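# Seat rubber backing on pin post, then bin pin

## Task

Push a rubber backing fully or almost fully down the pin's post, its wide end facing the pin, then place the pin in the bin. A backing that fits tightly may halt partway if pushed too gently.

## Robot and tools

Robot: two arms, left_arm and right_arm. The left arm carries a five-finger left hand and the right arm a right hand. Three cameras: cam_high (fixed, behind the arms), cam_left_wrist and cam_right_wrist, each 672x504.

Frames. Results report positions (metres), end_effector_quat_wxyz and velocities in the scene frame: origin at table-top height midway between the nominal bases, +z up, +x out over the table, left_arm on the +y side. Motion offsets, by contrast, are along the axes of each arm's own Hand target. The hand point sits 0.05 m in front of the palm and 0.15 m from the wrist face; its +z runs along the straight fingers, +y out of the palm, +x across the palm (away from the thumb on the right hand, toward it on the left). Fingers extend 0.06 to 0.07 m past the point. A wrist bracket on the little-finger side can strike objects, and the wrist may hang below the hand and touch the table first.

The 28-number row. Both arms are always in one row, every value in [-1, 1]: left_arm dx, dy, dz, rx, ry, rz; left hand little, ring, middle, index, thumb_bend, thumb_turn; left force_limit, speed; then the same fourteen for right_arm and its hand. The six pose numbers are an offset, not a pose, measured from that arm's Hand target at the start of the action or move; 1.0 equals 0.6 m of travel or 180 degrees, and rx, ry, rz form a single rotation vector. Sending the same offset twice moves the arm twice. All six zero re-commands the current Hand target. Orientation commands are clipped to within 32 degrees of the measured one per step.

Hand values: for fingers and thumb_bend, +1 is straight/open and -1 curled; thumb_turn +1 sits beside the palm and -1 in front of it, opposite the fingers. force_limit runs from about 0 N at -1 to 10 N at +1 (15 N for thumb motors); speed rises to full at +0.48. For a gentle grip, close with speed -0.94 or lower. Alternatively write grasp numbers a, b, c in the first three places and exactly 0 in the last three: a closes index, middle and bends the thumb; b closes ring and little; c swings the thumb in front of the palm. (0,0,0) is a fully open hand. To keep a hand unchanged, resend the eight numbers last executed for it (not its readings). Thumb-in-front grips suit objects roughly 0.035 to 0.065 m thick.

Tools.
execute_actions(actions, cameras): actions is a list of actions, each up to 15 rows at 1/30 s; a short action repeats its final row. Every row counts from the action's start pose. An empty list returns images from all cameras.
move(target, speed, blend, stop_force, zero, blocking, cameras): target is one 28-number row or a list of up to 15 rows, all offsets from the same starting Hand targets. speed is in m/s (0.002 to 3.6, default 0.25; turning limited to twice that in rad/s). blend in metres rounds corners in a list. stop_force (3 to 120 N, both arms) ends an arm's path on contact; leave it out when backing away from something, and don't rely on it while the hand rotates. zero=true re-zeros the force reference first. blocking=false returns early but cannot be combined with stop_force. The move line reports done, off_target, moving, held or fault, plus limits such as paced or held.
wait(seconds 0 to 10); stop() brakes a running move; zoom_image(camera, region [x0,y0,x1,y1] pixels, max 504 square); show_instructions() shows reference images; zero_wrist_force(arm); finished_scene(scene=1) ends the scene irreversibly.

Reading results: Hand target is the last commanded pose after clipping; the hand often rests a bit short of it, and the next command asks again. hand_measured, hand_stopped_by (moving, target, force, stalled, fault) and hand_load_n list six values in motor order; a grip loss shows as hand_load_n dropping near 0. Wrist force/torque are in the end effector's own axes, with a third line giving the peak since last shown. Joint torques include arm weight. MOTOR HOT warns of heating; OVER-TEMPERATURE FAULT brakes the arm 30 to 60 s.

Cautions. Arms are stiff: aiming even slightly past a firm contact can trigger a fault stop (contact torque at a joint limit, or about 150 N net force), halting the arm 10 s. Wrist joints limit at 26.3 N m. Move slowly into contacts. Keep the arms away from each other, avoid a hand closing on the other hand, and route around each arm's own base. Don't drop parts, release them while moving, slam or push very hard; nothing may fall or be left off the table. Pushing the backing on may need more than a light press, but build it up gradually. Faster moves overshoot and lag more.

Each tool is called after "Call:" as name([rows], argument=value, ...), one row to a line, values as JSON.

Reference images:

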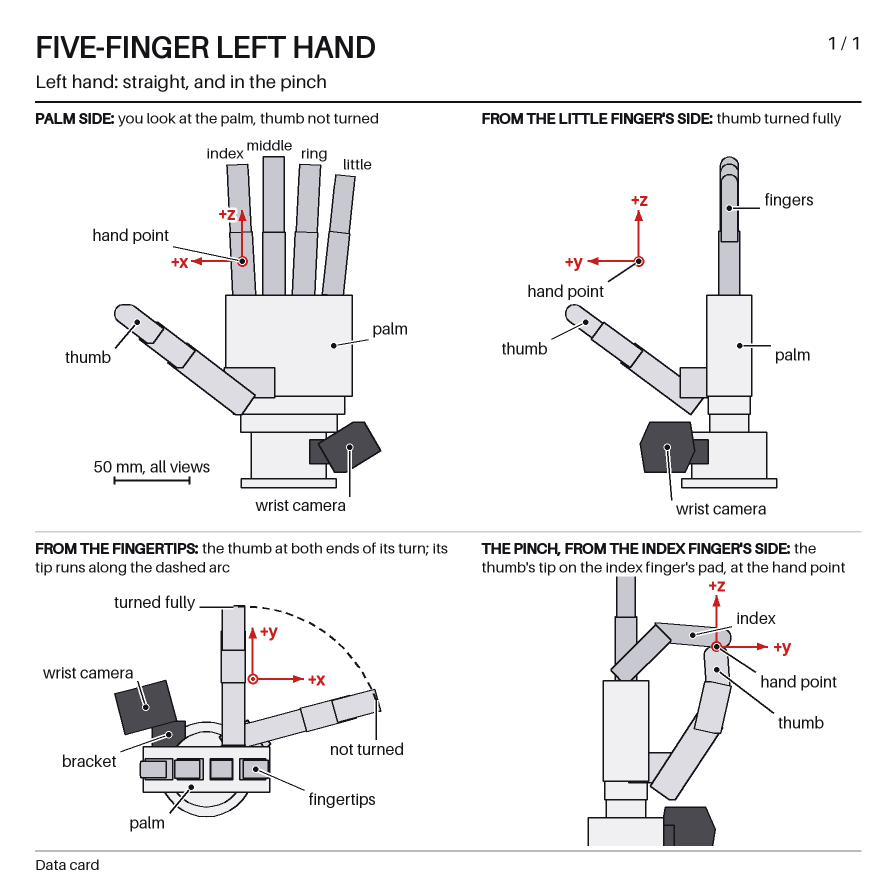

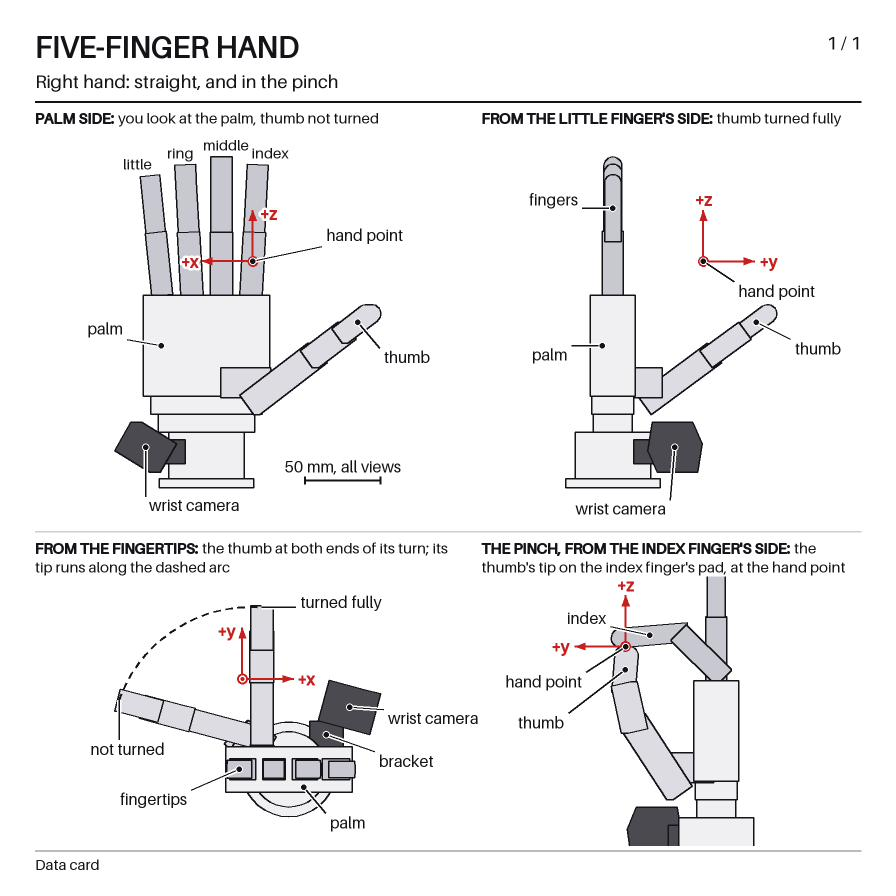

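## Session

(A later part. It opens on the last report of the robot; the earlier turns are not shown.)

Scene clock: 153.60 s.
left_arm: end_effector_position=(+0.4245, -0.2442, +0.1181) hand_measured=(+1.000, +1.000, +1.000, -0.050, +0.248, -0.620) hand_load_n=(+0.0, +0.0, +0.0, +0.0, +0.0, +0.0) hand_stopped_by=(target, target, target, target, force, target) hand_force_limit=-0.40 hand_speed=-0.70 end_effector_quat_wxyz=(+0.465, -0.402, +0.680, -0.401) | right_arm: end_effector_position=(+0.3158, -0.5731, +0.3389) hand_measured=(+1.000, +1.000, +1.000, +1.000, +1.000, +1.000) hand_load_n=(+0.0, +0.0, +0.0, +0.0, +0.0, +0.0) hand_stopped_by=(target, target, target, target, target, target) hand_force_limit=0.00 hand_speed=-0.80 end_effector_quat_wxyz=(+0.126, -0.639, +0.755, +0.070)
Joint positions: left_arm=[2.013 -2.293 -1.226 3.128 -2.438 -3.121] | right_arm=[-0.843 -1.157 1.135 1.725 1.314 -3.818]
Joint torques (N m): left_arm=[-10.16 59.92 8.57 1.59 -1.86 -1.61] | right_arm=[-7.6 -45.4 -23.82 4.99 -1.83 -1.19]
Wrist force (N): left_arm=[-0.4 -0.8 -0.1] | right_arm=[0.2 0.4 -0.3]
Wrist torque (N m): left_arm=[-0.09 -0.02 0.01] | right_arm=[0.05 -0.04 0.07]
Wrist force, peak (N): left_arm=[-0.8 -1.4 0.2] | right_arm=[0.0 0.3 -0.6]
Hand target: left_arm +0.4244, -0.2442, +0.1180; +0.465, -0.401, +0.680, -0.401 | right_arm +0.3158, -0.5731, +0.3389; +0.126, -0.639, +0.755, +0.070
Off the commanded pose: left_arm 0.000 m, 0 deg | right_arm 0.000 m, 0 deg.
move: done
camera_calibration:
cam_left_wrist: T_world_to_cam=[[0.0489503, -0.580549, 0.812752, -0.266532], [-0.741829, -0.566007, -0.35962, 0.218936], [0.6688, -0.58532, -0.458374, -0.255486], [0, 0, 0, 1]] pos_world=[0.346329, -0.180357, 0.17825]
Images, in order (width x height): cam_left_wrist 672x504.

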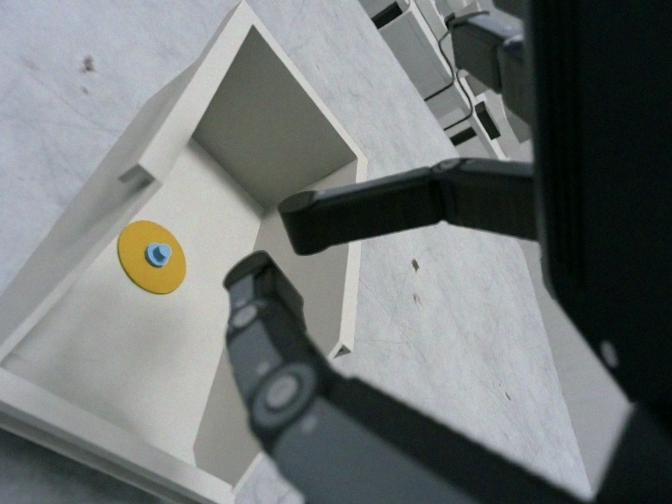

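Call:
zoom_image(camera="cam_left_wrist", region=[130, 230, 190, 280])

Scaled by 8.400 from the camera's 672x504 image, which has a finer 960x720 frame.

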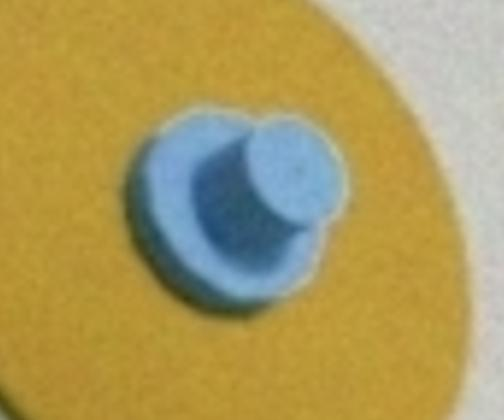

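Call:
finished_scene()

The scene is finished: the task was done.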